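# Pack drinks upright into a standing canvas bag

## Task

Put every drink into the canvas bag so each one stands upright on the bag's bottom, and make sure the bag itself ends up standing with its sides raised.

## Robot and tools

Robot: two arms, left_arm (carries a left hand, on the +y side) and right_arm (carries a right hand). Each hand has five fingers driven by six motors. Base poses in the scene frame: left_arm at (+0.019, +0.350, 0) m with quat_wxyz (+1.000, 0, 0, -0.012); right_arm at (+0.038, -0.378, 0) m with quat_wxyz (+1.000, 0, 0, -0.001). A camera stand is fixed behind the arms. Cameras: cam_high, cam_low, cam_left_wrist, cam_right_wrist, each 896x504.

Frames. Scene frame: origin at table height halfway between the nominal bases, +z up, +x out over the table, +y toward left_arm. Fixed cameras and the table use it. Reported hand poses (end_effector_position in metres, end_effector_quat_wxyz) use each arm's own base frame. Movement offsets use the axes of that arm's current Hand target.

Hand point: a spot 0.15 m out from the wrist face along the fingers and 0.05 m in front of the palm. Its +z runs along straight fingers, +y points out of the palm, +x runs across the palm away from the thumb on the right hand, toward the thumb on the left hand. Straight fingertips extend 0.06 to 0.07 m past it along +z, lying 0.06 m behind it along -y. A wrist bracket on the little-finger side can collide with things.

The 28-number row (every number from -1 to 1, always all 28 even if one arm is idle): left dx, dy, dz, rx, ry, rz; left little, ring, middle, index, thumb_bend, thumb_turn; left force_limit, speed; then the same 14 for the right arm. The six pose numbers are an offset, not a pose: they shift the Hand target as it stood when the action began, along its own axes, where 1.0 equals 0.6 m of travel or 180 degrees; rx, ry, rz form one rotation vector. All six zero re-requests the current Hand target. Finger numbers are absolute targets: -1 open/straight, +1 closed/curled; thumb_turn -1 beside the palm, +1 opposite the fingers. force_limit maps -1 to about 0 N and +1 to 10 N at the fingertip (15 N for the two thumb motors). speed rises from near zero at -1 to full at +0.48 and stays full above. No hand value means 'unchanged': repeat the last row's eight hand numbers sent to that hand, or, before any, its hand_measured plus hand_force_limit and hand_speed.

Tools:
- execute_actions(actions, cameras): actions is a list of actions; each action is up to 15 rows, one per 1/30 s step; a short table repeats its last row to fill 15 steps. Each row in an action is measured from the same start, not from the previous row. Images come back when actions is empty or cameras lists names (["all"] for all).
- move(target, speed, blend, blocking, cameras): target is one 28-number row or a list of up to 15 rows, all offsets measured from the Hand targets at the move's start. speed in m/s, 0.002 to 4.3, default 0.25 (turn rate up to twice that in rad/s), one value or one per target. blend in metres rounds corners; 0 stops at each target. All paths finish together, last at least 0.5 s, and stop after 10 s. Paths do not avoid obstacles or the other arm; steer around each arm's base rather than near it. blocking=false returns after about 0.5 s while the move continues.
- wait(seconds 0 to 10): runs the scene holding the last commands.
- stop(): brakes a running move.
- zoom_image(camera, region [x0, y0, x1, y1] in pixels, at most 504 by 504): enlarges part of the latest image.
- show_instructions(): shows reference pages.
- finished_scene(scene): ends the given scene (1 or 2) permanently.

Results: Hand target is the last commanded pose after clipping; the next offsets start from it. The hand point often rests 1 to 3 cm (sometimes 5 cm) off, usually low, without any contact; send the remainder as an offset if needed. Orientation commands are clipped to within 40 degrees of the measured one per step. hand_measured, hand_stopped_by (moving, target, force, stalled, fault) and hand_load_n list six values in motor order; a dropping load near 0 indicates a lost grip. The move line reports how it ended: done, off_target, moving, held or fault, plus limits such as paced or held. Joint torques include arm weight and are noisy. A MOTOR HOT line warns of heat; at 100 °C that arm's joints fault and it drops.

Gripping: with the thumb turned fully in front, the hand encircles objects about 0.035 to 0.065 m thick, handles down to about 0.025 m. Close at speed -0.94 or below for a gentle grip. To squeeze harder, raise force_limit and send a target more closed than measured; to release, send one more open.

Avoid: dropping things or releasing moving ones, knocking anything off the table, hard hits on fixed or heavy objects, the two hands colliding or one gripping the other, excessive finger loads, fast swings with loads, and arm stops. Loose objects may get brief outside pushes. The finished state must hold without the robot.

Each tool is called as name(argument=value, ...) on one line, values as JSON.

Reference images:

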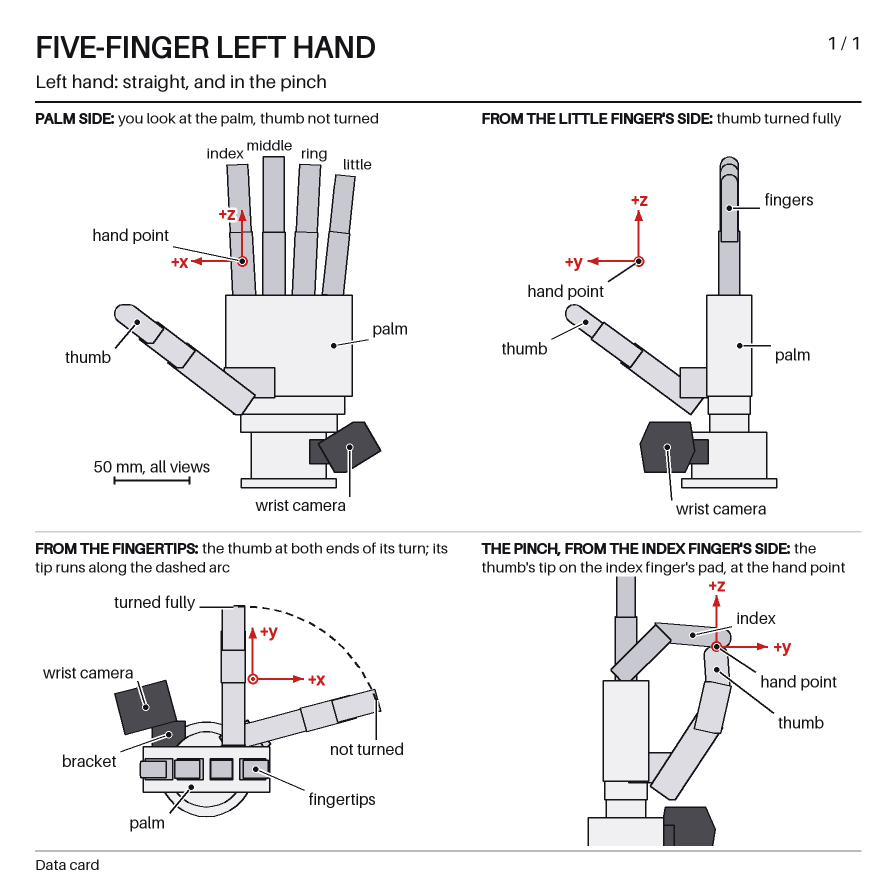

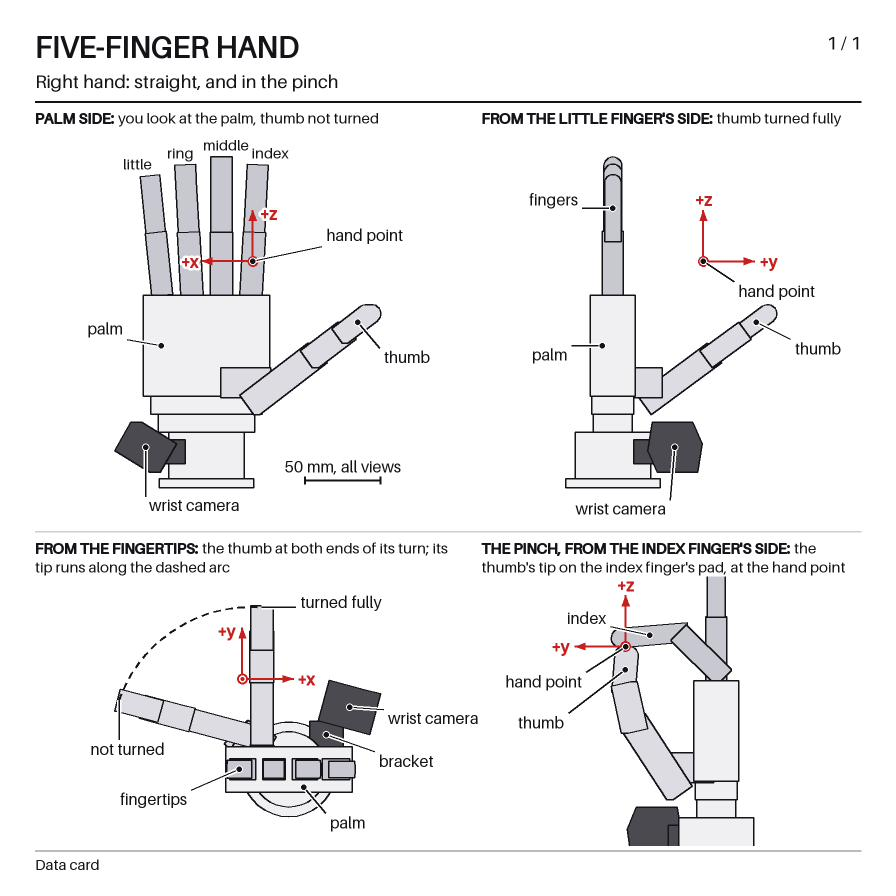

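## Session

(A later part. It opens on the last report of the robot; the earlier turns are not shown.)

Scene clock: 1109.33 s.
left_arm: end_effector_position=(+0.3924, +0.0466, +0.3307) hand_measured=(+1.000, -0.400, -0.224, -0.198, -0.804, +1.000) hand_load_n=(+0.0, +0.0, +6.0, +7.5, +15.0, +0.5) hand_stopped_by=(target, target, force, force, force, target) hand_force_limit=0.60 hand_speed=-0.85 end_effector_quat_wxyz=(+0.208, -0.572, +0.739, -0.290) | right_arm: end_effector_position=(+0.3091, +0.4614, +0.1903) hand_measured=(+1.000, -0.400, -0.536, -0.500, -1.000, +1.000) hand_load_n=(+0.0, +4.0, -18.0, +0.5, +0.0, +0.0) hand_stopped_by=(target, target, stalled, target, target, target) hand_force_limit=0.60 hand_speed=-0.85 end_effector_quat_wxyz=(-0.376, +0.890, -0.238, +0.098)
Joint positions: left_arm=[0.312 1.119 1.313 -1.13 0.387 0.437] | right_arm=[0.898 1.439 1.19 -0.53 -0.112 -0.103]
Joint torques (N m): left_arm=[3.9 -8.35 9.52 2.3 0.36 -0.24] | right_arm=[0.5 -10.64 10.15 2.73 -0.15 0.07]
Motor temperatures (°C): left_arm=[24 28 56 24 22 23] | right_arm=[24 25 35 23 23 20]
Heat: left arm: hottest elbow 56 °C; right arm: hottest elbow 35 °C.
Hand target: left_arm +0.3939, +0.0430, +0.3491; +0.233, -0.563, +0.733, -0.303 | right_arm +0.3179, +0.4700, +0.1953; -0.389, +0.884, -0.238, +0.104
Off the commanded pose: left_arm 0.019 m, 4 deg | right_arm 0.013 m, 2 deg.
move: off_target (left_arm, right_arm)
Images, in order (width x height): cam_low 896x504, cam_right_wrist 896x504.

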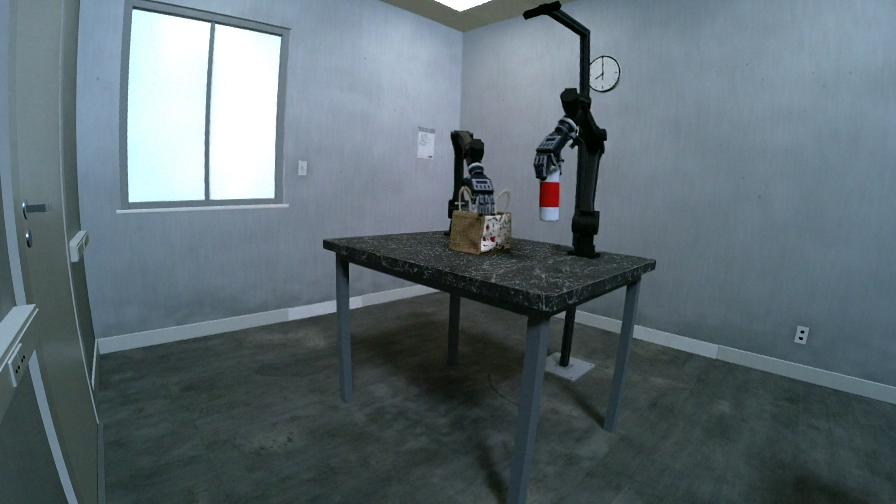

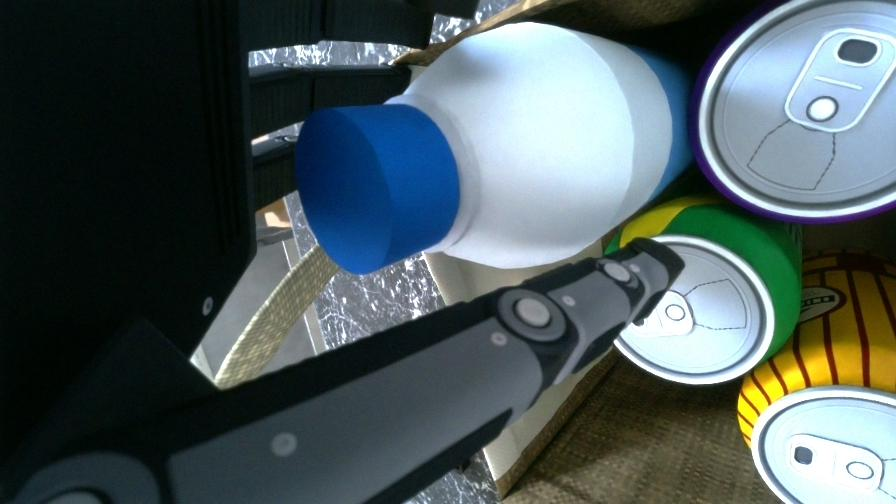

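move(target=[0,0,0,0,0,0,1,-0.4,0.1,0.1,0.4,1,0.6,-0.85,0,0,0,0,0,0,1,-0.45,-0.46,-0.5,-1,1,0.6,-0.7], speed=0.05, cameras=["cam_high"])

zoom_image(camera="cam_high", region=[435, 210, 585, 350])

Scene clock: 1115.20 s.
left_arm: end_effector_position=(+0.3924, +0.0466, +0.3307) hand_measured=(+1.000, -0.400, -0.224, -0.198, -0.804, +1.000) hand_load_n=(+0.0, +0.0, +6.0, +7.5, +15.0, +0.0) hand_stopped_by=(target, target, force, force, force, target) hand_force_limit=0.60 hand_speed=-0.85 end_effector_quat_wxyz=(+0.208, -0.572, +0.739, -0.290) | right_arm: end_effector_position=(+0.3094, +0.4618, +0.1906) hand_measured=(+1.000, -0.450, -0.460, -0.500, -1.000, +1.000) hand_load_n=(+0.0, -0.5, -4.0, +0.0, +0.0, +0.0) hand_stopped_by=(target, target, target, target, target, target) hand_force_limit=0.60 hand_speed=-0.70 end_effector_quat_wxyz=(-0.377, +0.890, -0.238, +0.098)
Joint positions: left_arm=[0.312 1.119 1.313 -1.13 0.387 0.437] | right_arm=[0.898 1.439 1.19 -0.528 -0.112 -0.103]
Joint torques (N m): left_arm=[3.72 -8.23 9.54 2.25 0.32 -0.2] | right_arm=[0.62 -10.64 10.17 2.62 -0.14 0.07]
Motor temperatures (°C): left_arm=[24 28 55 24 22 23] | right_arm=[24 25 35 23 23 20]
Heat: left arm: hottest elbow 55 °C; right arm: hottest elbow 35 °C.
Hand target: left_arm +0.3939, +0.0430, +0.3491; +0.233, -0.563, +0.733, -0.303 | right_arm +0.3179, +0.4700, +0.1953; -0.389, +0.884, -0.238, +0.104
Off the commanded pose: left_arm 0.019 m, 4 deg | right_arm 0.013 m, 2 deg.
move: off_target (left_arm, right_arm)
Images, in order (width x height): cam_high 896x504.

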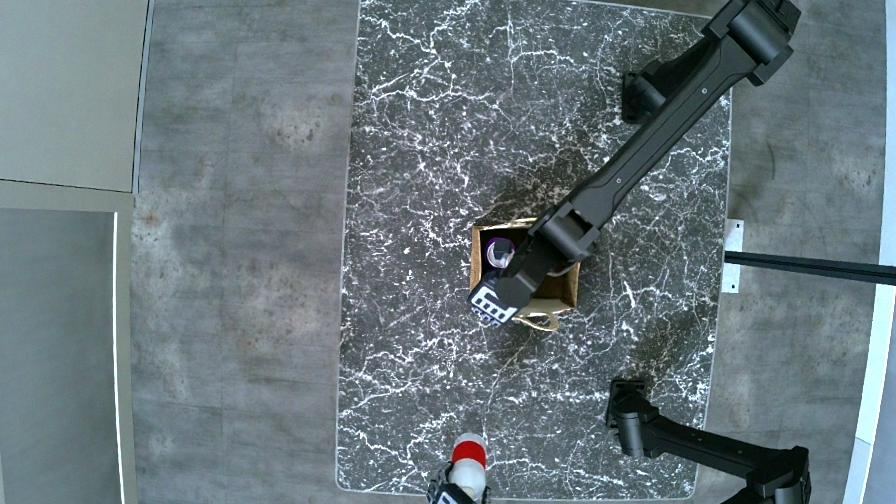

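Scaled by 3.360.

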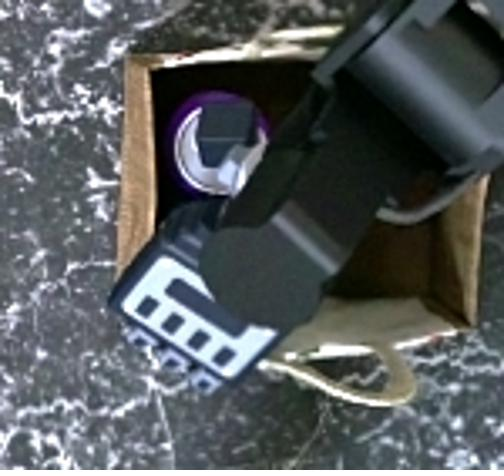

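move(target=[[0,0,0,0,0,0,1,-0.4,0.1,0.1,0.4,1,0.6,-0.85,0,-0.0595,-0.0463,0,0,0,1,-0.45,-0.46,-0.5,-1,1,0.6,-0.7],[0,0,0,0,0,0,1,-0.4,0.1,0.1,0.4,1,0.6,-0.85,0,-0.2847,-0.2445,0,0,0,1,-0.45,-0.46,-0.5,-1,1,0.6,-0.7]], speed=[0.05,0.12], cameras=["cam_high","cam_low","cam_right_wrist"])

zoom_image(camera="cam_low", region=[430, 80, 570, 270])

zoom_image(camera="cam_high", region=[435, 210, 585, 350])

Scene clock: 1123.60 s.
left_arm: end_effector_position=(+0.3924, +0.0466, +0.3307) hand_measured=(+1.000, -0.400, -0.224, -0.198, -0.804, +1.000) hand_load_n=(+0.0, +0.0, +6.0, +7.5, +15.0, +0.5) hand_stopped_by=(target, target, force, force, force, target) hand_force_limit=0.60 hand_speed=-0.85 end_effector_quat_wxyz=(+0.208, -0.572, +0.739, -0.290) | right_arm: end_effector_position=(+0.3153, +0.4691, +0.4010) hand_measured=(+1.000, -0.450, -0.460, -0.500, -1.000, +1.000) hand_load_n=(+0.0, +0.0, +0.0, +0.0, +0.0, +0.0) hand_stopped_by=(target, target, target, target, target, target) hand_force_limit=0.60 hand_speed=-0.70 end_effector_quat_wxyz=(-0.376, +0.890, -0.238, +0.098)
Joint positions: left_arm=[0.312 1.119 1.313 -1.13 0.387 0.437] | right_arm=[0.898 1.483 1.796 -1.092 -0.112 -0.103]
Joint torques (N m): left_arm=[4.07 -8.41 9.51 2.36 0.35 -0.2] | right_arm=[0.67 -10.93 13.79 1.01 -0.1 0.09]
Heat: left arm: hottest elbow 54 °C; right arm: hottest elbow 35 °C.
Hand target: left_arm +0.3939, +0.0430, +0.3491; +0.233, -0.563, +0.733, -0.303 | right_arm +0.3218, +0.4763, +0.4205; -0.389, +0.884, -0.238, +0.104
Off the commanded pose: left_arm 0.019 m, 4 deg | right_arm 0.022 m, 2 deg.
move: off_target (left_arm, right_arm)
Images, in order (width x height): cam_high 896x504, cam_low 896x504, cam_right_wrist 896x504.

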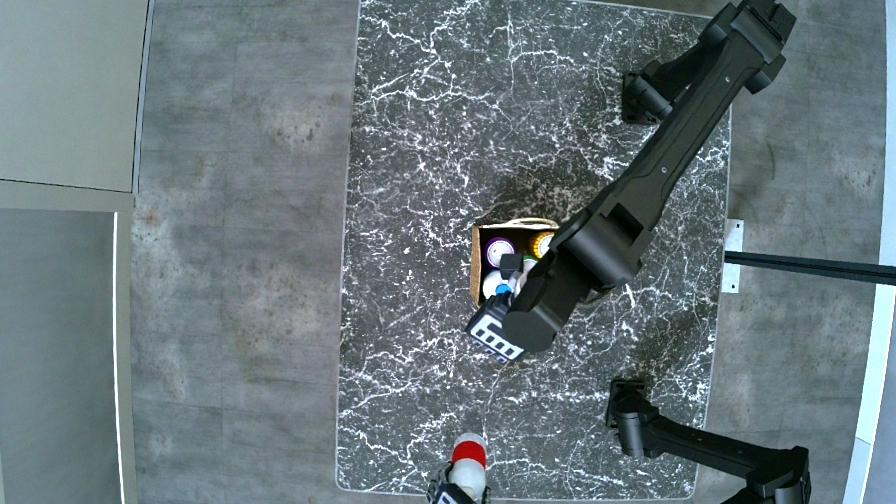

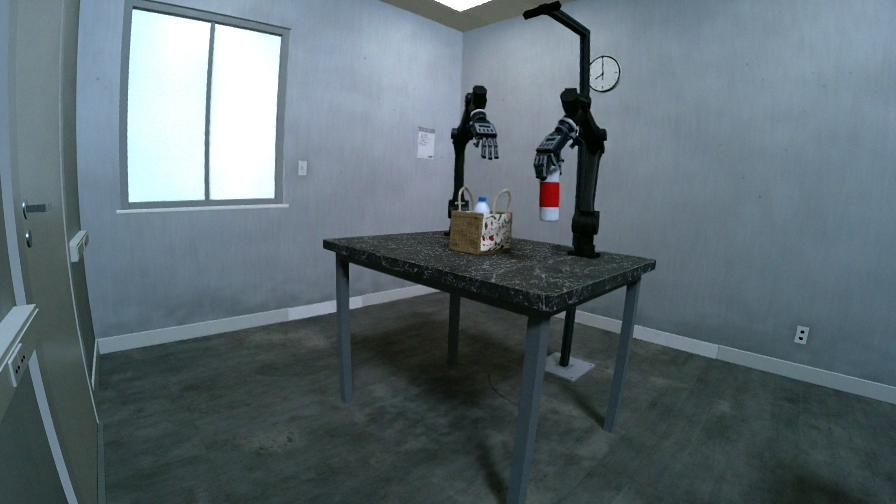

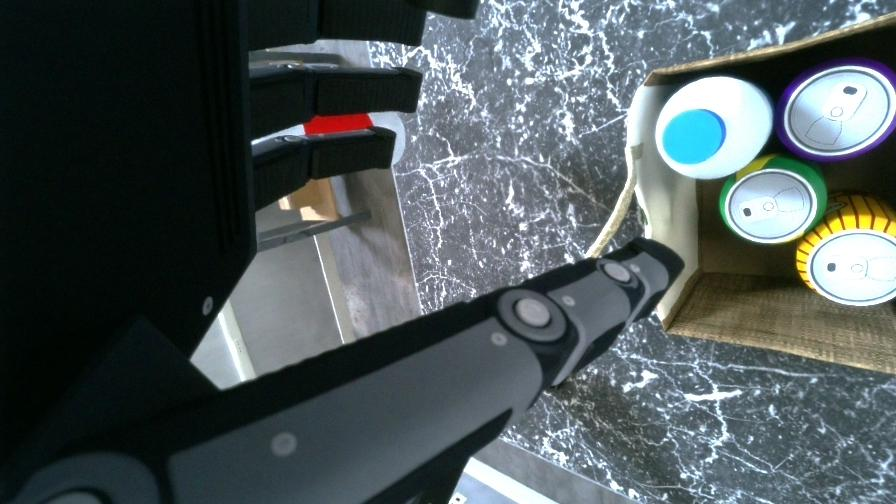

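Scaled by 2.653.

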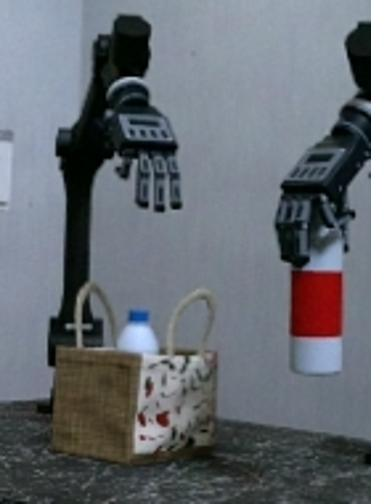

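Scaled by 3.360.

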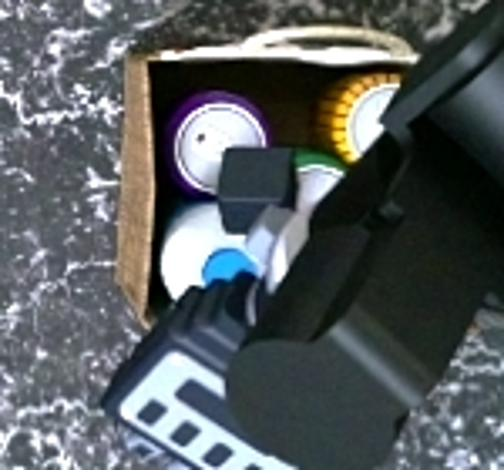

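move(target=[[0,-0.0837,-0.0837,0,0,0,1,-0.4,0.1,0.1,0.4,1,0.6,-0.85,0.4382,0.3165,-0.2962,0,0,0,1,-0.45,-0.46,-0.5,-1,1,0.6,-0.7],[0.3817,-0.0935,-0.1682,0,0.0589,0.0589,1,-0.4,0.1,0.1,0.4,1,0.6,-0.85,0.4382,0.3165,-0.2962,0,0,0,1,-0.45,-0.46,-0.5,-1,1,0.6,-0.7]], speed=[0.2,0.15], blend=0.03, cameras=["cam_high","cam_left_wrist"])

zoom_image(camera="cam_high", region=[435, 200, 605, 350])

Scene clock: 1152.77 s.
left_arm: end_effector_position=(+0.3021, -0.1652, +0.4044) hand_measured=(+1.000, -0.400, -0.224, -0.198, -0.804, +1.000) hand_load_n=(+0.0, +0.0, +6.0, +8.0, +15.0, +0.5) hand_stopped_by=(target, target, force, force, force, target) hand_force_limit=0.60 hand_speed=-0.85 end_effector_quat_wxyz=(+0.159, -0.471, +0.819, -0.286) | right_arm: end_effector_position=(+0.4115, +0.1221, +0.3892) hand_measured=(+1.000, -0.450, -0.460, -0.500, -1.000, +1.000) hand_load_n=(+0.0, +0.0, +0.0, +0.0, +0.0, +0.0) hand_stopped_by=(target, target, target, target, target, target) hand_force_limit=0.60 hand_speed=-0.70 end_effector_quat_wxyz=(-0.386, +0.885, -0.242, +0.095)
Joint positions: left_arm=[-0.373 1.026 1.467 -1.351 0.103 0.118] | right_arm=[0.047 1.312 1.62 -1.366 -0.668 -0.807]
Joint torques (N m): left_arm=[3.96 -5.36 15.73 1.4 0.01 -0.32] | right_arm=[0.32 -7.53 11.92 0.54 -0.62 -0.01]
Heat: left arm: hottest elbow 53 °C; right arm: hottest elbow 36 °C.
Hand target: left_arm +0.3043, -0.1702, +0.4601; +0.192, -0.463, +0.800, -0.331 | right_arm +0.4192, +0.1203, +0.4003; -0.389, +0.884, -0.238, +0.104
Off the commanded pose: left_arm 0.056 m, 7 deg | right_arm 0.014 m, 1 deg.
move: off_target (left_arm, right_arm)
Images, in order (width x height): cam_high 896x504, cam_left_wrist 896x504.

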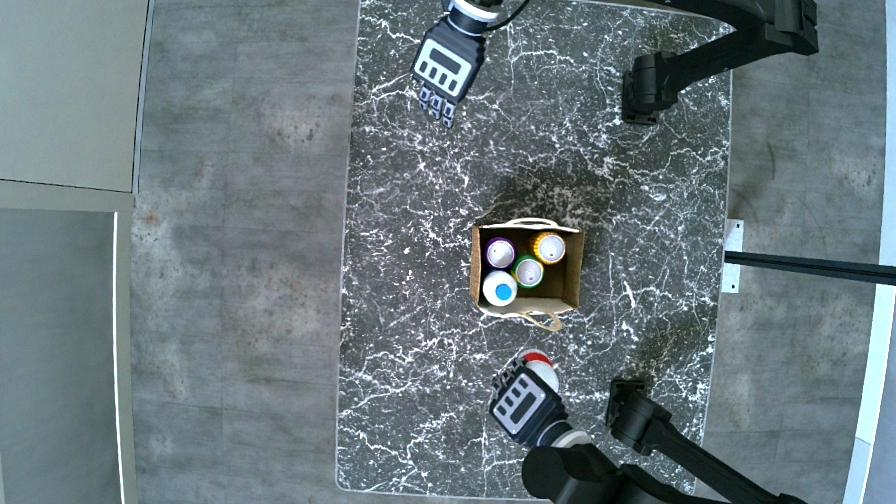

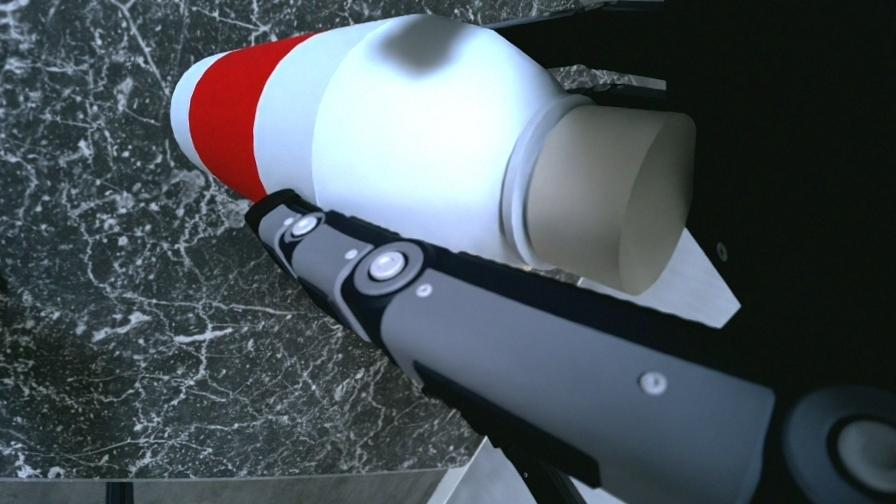

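Scaled by 2.965.

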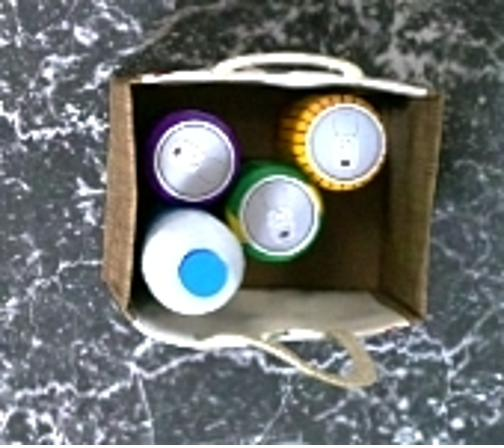

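move(target=[[0.1911,0.053,-0.053,0,0.0393,0.0393,1,-0.4,0.1,0.1,0.4,1,0.6,-0.85,0,0,0,0,0,0,1,-0.45,-0.46,-0.5,-1,1,0.6,-0.7],[0.2779,0.0168,0.0306,0.0333,0.0562,0.0506,1,-0.4,0.1,0.1,0.4,1,0.6,-0.85,0,0,0,0,0,0,1,-0.45,-0.46,-0.5,-1,1,0.6,-0.7]], speed=[0.12,0.1], blend=0.02, cameras=["cam_high","cam_left_wrist"])

zoom_image(camera="cam_high", region=[435, 200, 645, 350])

Scene clock: 1164.00 s.
left_arm: end_effector_position=(+0.2250, -0.3118, +0.4236) hand_measured=(+1.000, -0.400, -0.224, -0.198, -0.804, +1.000) hand_load_n=(+0.0, +0.0, +5.5, +7.5, +15.5, +0.5) hand_stopped_by=(target, target, force, force, force, target) hand_force_limit=0.60 hand_speed=-0.85 end_effector_quat_wxyz=(+0.165, -0.354, +0.844, -0.368) | right_arm: end_effector_position=(+0.4115, +0.1221, +0.3892) hand_measured=(+1.000, -0.450, -0.460, -0.500, -1.000, +1.000) hand_load_n=(+0.0, +0.0, +0.0, +0.0, +0.0, +0.0) hand_stopped_by=(target, target, target, target, target, target) hand_force_limit=0.60 hand_speed=-0.70 end_effector_quat_wxyz=(-0.386, +0.885, -0.242, +0.095)
Joint positions: left_arm=[-0.912 1.012 1.451 -1.187 -0.118 -0.084] | right_arm=[0.047 1.312 1.62 -1.366 -0.668 -0.807]
Joint torques (N m): left_arm=[3.31 -4.37 9.37 3.34 -0.18 -0.24] | right_arm=[0.32 -7.59 11.9 0.54 -0.63 0]
Heat: left arm: hottest elbow 52 °C; right arm: hottest elbow 37 °C.
Hand target: left_arm +0.2263, -0.3176, +0.4399; +0.170, -0.356, +0.829, -0.396 | right_arm +0.4192, +0.1203, +0.4003; -0.389, +0.884, -0.238, +0.104
Off the commanded pose: left_arm 0.018 m, 4 deg | right_arm 0.014 m, 1 deg.
move: off_target (left_arm, right_arm)
Images, in order (width x height): cam_high 896x504, cam_left_wrist 896x504.

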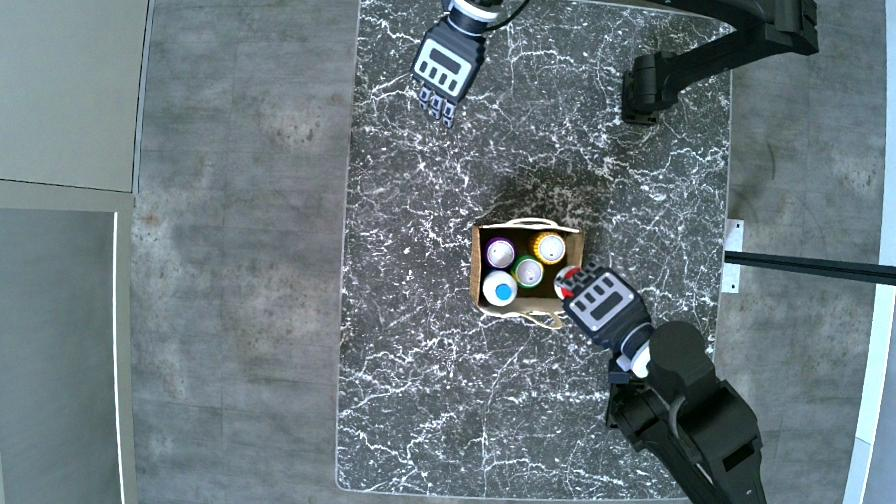

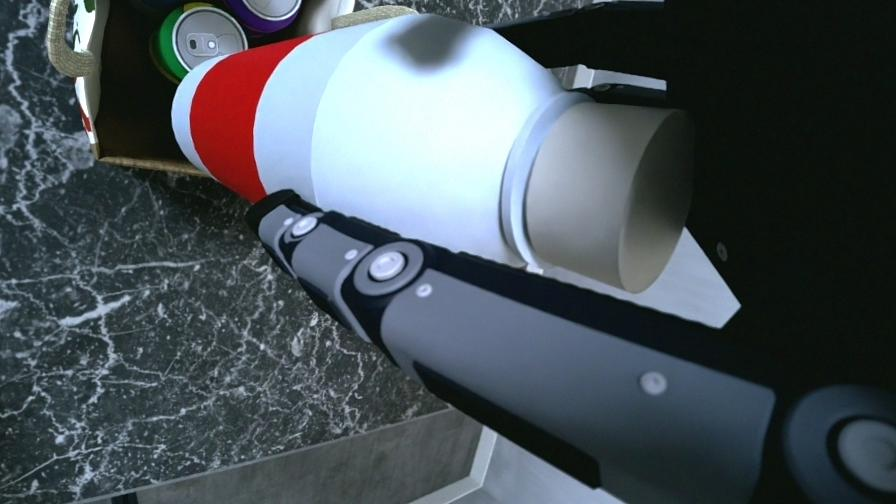

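Scaled by 2.400.

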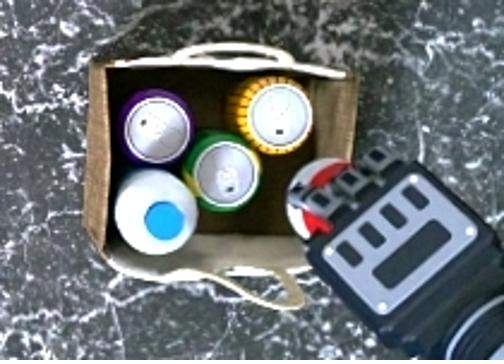

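zoom_image(camera="cam_high", region=[540, 250, 620, 310])

Scaled by 6.300.

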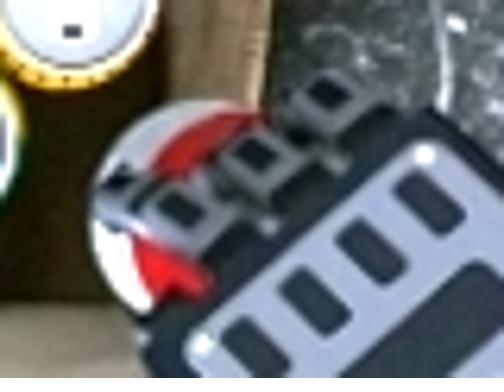

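move(target=[-0.0191,0.0888,0.0492,-0.0111,0,0,1,-0.4,0.1,0.1,0.4,1,0.6,-0.85,0,0,0,0,0,0,1,-0.45,-0.46,-0.5,-1,1,0.6,-0.7], speed=0.06, cameras=["cam_high","cam_left_wrist"])

zoom_image(camera="cam_high", region=[530, 240, 620, 310])

Scene clock: 1176.87 s.
left_arm: end_effector_position=(+0.2243, -0.3028, +0.3583) hand_measured=(+1.000, -0.400, -0.224, -0.198, -0.804, +1.000) hand_load_n=(+0.0, +0.0, +5.5, +7.5, +15.0, +0.5) hand_stopped_by=(target, target, force, force, force, target) hand_force_limit=0.60 hand_speed=-0.85 end_effector_quat_wxyz=(+0.154, -0.363, +0.851, -0.347) | right_arm: end_effector_position=(+0.4115, +0.1221, +0.3892) hand_measured=(+1.000, -0.450, -0.460, -0.500, -1.000, +1.000) hand_load_n=(+0.0, +0.0, +0.0, +0.0, +0.0, +0.0) hand_stopped_by=(target, target, target, target, target, target) hand_force_limit=0.60 hand_speed=-0.70 end_effector_quat_wxyz=(-0.386, +0.885, -0.242, +0.095)
Joint positions: left_arm=[-0.887 0.967 1.262 -1.092 -0.096 -0.084] | right_arm=[0.047 1.312 1.62 -1.366 -0.668 -0.807]
Joint torques (N m): left_arm=[4.31 -5.95 9.83 2.95 0.1 0] | right_arm=[0.38 -7.59 11.92 0.54 -0.62 -0.01]
Heat: left arm: hottest elbow 51 °C; right arm: hottest elbow 38 °C.
Hand target: left_arm +0.2265, -0.3020, +0.3800; +0.164, -0.359, +0.836, -0.381 | right_arm +0.4192, +0.1203, +0.4003; -0.389, +0.884, -0.238, +0.104
Off the commanded pose: left_arm 0.022 m, 4 deg | right_arm 0.014 m, 1 deg.
move: off_target (left_arm, right_arm)
Images, in order (width x height): cam_high 896x504, cam_left_wrist 896x504.

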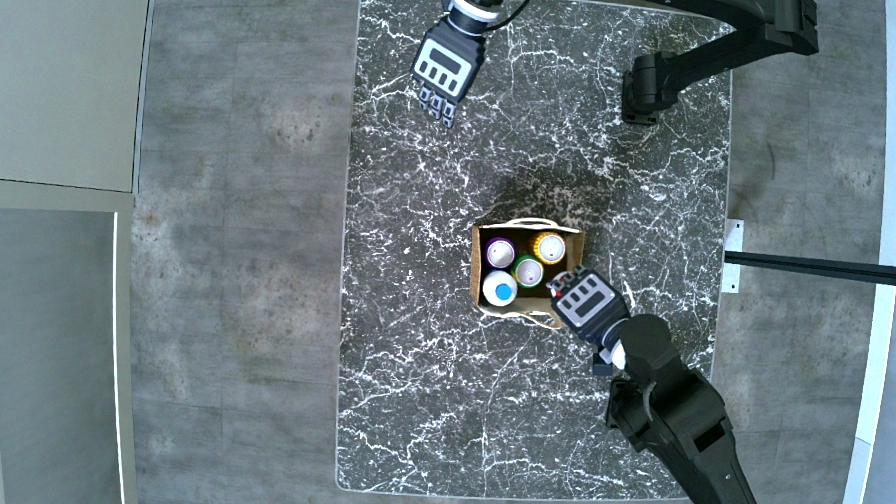

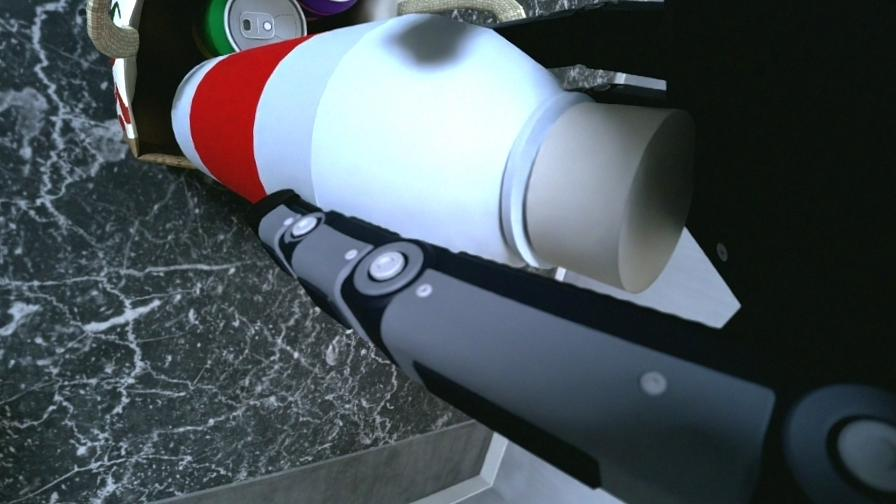

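Scaled by 5.600.

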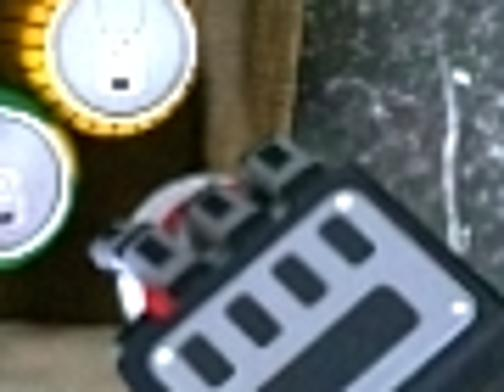

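move(target=[-0.019,0.0785,0.0623,0.004,0,0,1,-0.4,0.1,0.1,0.4,1,0.6,-0.85,0,0,0,0,0,0,1,-0.45,-0.46,-0.5,-1,1,0.6,-0.7], speed=0.06, cameras=["cam_high","cam_left_wrist"])

zoom_image(camera="cam_high", region=[530, 240, 620, 310])

Scene clock: 1218.37 s.
left_arm: end_effector_position=(+0.2321, -0.2924, +0.3123) hand_measured=(+1.000, -0.400, -0.224, -0.198, -0.804, +1.000) hand_load_n=(+0.0, +0.0, +5.5, +7.5, +15.0, +0.5) hand_stopped_by=(target, target, force, force, force, target) hand_force_limit=0.60 hand_speed=-0.85 end_effector_quat_wxyz=(+0.162, -0.362, +0.840, -0.370) | right_arm: end_effector_position=(+0.4115, +0.1221, +0.3892) hand_measured=(+1.000, -0.450, -0.460, -0.500, -1.000, +1.000) hand_load_n=(+0.0, +0.0, +0.0, +0.0, +0.0, +0.0) hand_stopped_by=(target, target, target, target, target, target) hand_force_limit=0.60 hand_speed=-0.70 end_effector_quat_wxyz=(-0.386, +0.885, -0.242, +0.095)
Joint positions: left_arm=[-0.843 0.892 1.076 -0.924 -0.068 -0.056] | right_arm=[0.047 1.312 1.62 -1.366 -0.668 -0.807]
Joint torques (N m): left_arm=[4.72 -4.07 9.01 2.61 0.29 -0.04] | right_arm=[0.32 -7.53 11.9 0.54 -0.63 -0.01]
Heat: left arm: hottest elbow 51 °C; right arm: hottest elbow 38 °C.
Hand target: left_arm +0.2324, -0.2919, +0.3199; +0.166, -0.358, +0.834, -0.386 | right_arm +0.4192, +0.1203, +0.4003; -0.389, +0.884, -0.238, +0.104
Off the commanded pose: left_arm 0.008 m, 2 deg | right_arm 0.014 m, 1 deg.
move: off_target (right_arm)
Images, in order (width x height): cam_high 896x504, cam_left_wrist 896x504.

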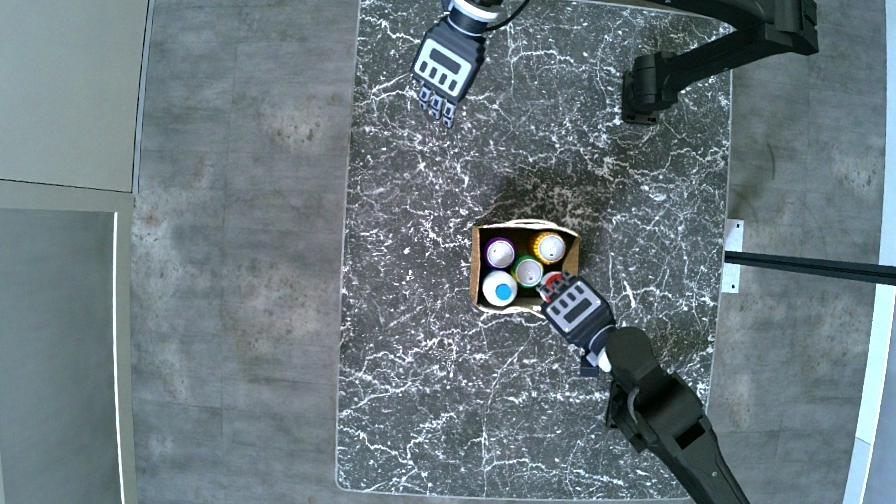

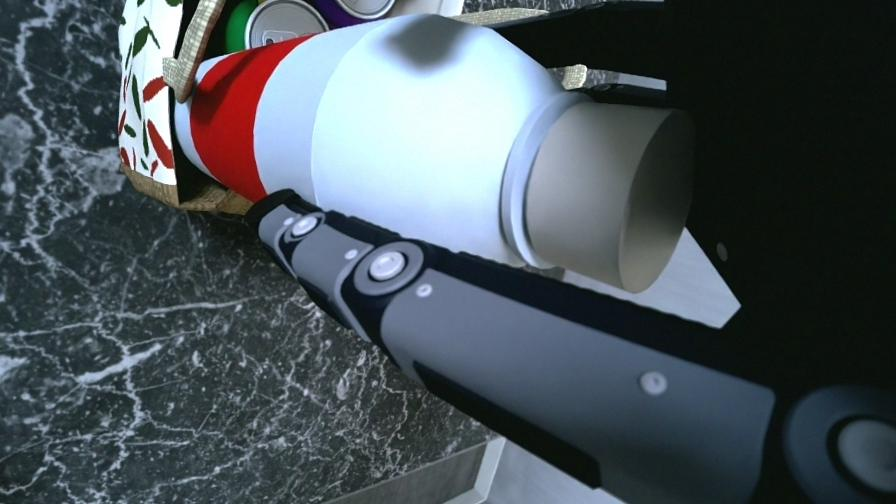

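Scaled by 5.600.

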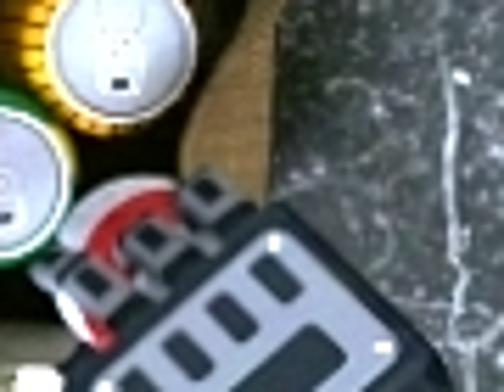

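zoom_image(camera="cam_left_wrist", region=[90, 0, 490, 260])

execute_actions(actions=[], cameras=["cam_low","cam_right_wrist"])

zoom_image(camera="cam_low", region=[430, 120, 570, 270])

Scaled by 1.260.

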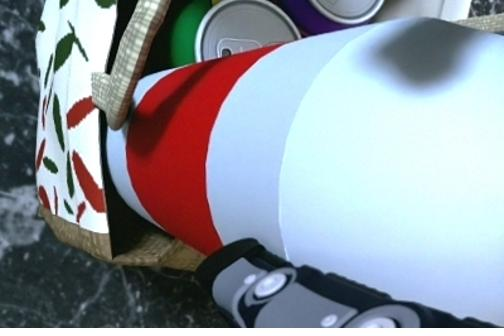

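Scene clock: 1224.27 s.
left_arm: end_effector_position=(+0.2321, -0.2923, +0.3123) hand_measured=(+1.000, -0.400, -0.224, -0.198, -0.804, +1.000) hand_load_n=(+0.0, -0.5, +5.5, +7.5, +15.0, +0.5) hand_stopped_by=(target, target, force, force, force, target) hand_force_limit=0.60 hand_speed=-0.85 end_effector_quat_wxyz=(+0.162, -0.362, +0.840, -0.370) | right_arm: end_effector_position=(+0.4115, +0.1221, +0.3892) hand_measured=(+1.000, -0.450, -0.460, -0.500, -1.000, +1.000) hand_load_n=(+0.0, +0.0, +0.0, +0.0, +0.0, +0.0) hand_stopped_by=(target, target, target, target, target, target) hand_force_limit=0.60 hand_speed=-0.70 end_effector_quat_wxyz=(-0.386, +0.885, -0.242, +0.095)
Joint positions: left_arm=[-0.843 0.892 1.076 -0.924 -0.068 -0.056] | right_arm=[0.047 1.312 1.62 -1.366 -0.668 -0.807]
Joint velocities: within noise
Joint torques (N m): left_arm=[4.25 -4.78 8.96 2.51 0.3 0.01] | right_arm=[0.32 -7.59 11.92 0.55 -0.62 -0.01]
Motor temperatures (°C): left_arm=[24 27 51 24 21 23] | right_arm=[24 24 38 23 23 20]
Heat: left arm: hottest elbow 51 °C; right arm: hottest elbow 38 °C.
Hand target: left_arm +0.2324, -0.2919, +0.3199; +0.166, -0.358, +0.834, -0.386 | right_arm +0.4192, +0.1203, +0.4003; -0.389, +0.884, -0.238, +0.104
Off the commanded pose: left_arm 0.008 m, 2 deg | right_arm 0.014 m, 1 deg.
Images, in order (width x height): cam_low 896x504, cam_right_wrist 896x504.

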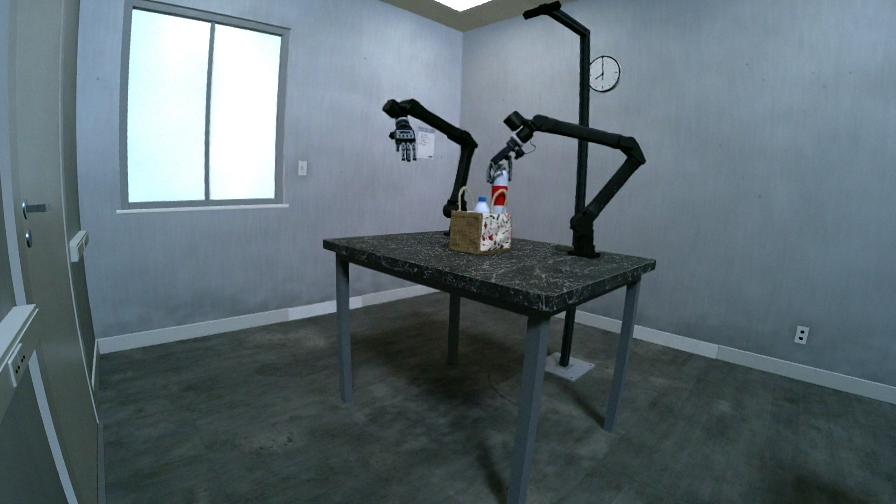

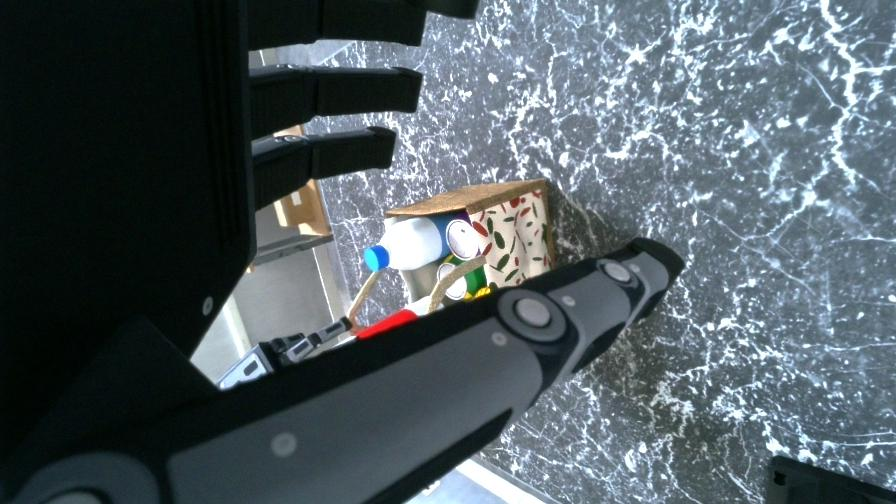

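Scaled by 3.360.

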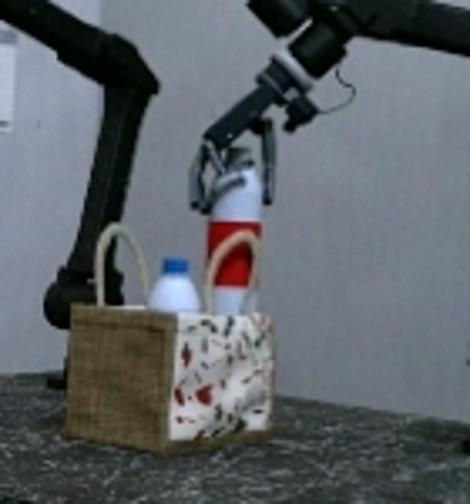

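execute_actions(actions=[], cameras=["cam_high"])

zoom_image(camera="cam_high", region=[455, 205, 635, 325])

Scene clock: 1228.10 s.
left_arm: end_effector_position=(+0.2321, -0.2923, +0.3123) hand_measured=(+1.000, -0.400, -0.224, -0.198, -0.804, +1.000) hand_load_n=(+0.0, +0.0, +5.5, +7.5, +15.0, +0.0) hand_stopped_by=(target, target, force, force, force, target) hand_force_limit=0.60 hand_speed=-0.85 end_effector_quat_wxyz=(+0.162, -0.362, +0.840, -0.370) | right_arm: end_effector_position=(+0.4115, +0.1221, +0.3892) hand_measured=(+1.000, -0.450, -0.460, -0.500, -1.000, +1.000) hand_load_n=(+0.0, +0.0, +0.0, +0.0, +0.0, +0.5) hand_stopped_by=(target, target, target, target, target, target) hand_force_limit=0.60 hand_speed=-0.70 end_effector_quat_wxyz=(-0.386, +0.885, -0.242, +0.095)
Joint positions: left_arm=[-0.843 0.892 1.076 -0.924 -0.068 -0.056] | right_arm=[0.047 1.312 1.62 -1.366 -0.668 -0.807]
Joint velocities: within noise
Joint torques (N m): left_arm=[4.37 -4.78 9.02 2.52 0.27 -0.04] | right_arm=[0.38 -7.59 11.9 0.54 -0.63 -0.01]
Motor temperatures (°C): left_arm=[24 27 50 24 21 23] | right_arm=[24 24 38 23 23 20]
Heat: left arm: hottest elbow 50 °C; right arm: hottest elbow 38 °C.
Hand target: left_arm +0.2324, -0.2919, +0.3199; +0.166, -0.358, +0.834, -0.386 | right_arm +0.4192, +0.1203, +0.4003; -0.389, +0.884, -0.238, +0.104
Off the commanded pose: left_arm 0.008 m, 2 deg | right_arm 0.014 m, 1 deg.
Images, in order (width x height): cam_high 896x504.

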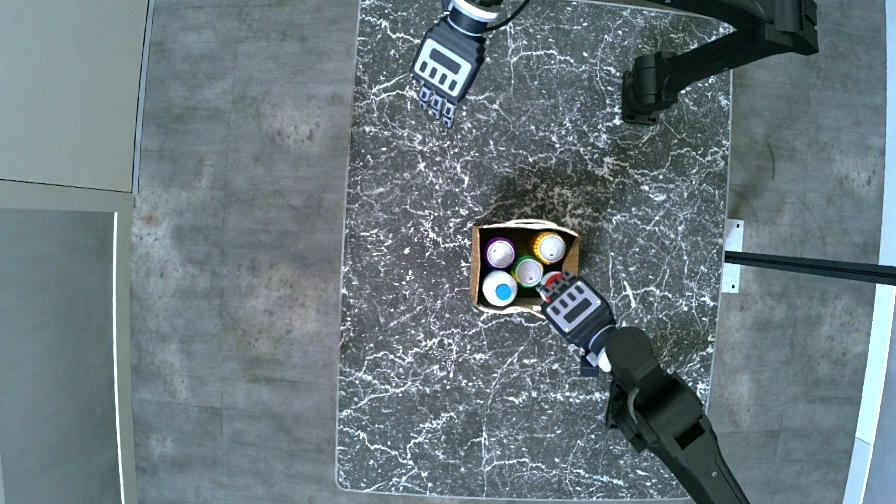

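Scaled by 2.800.

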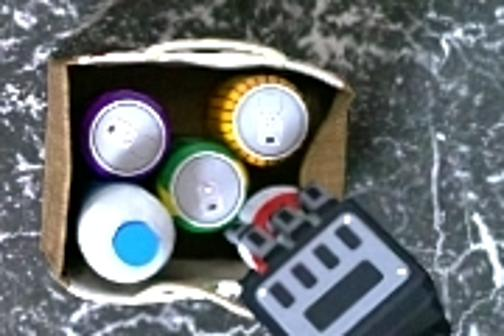

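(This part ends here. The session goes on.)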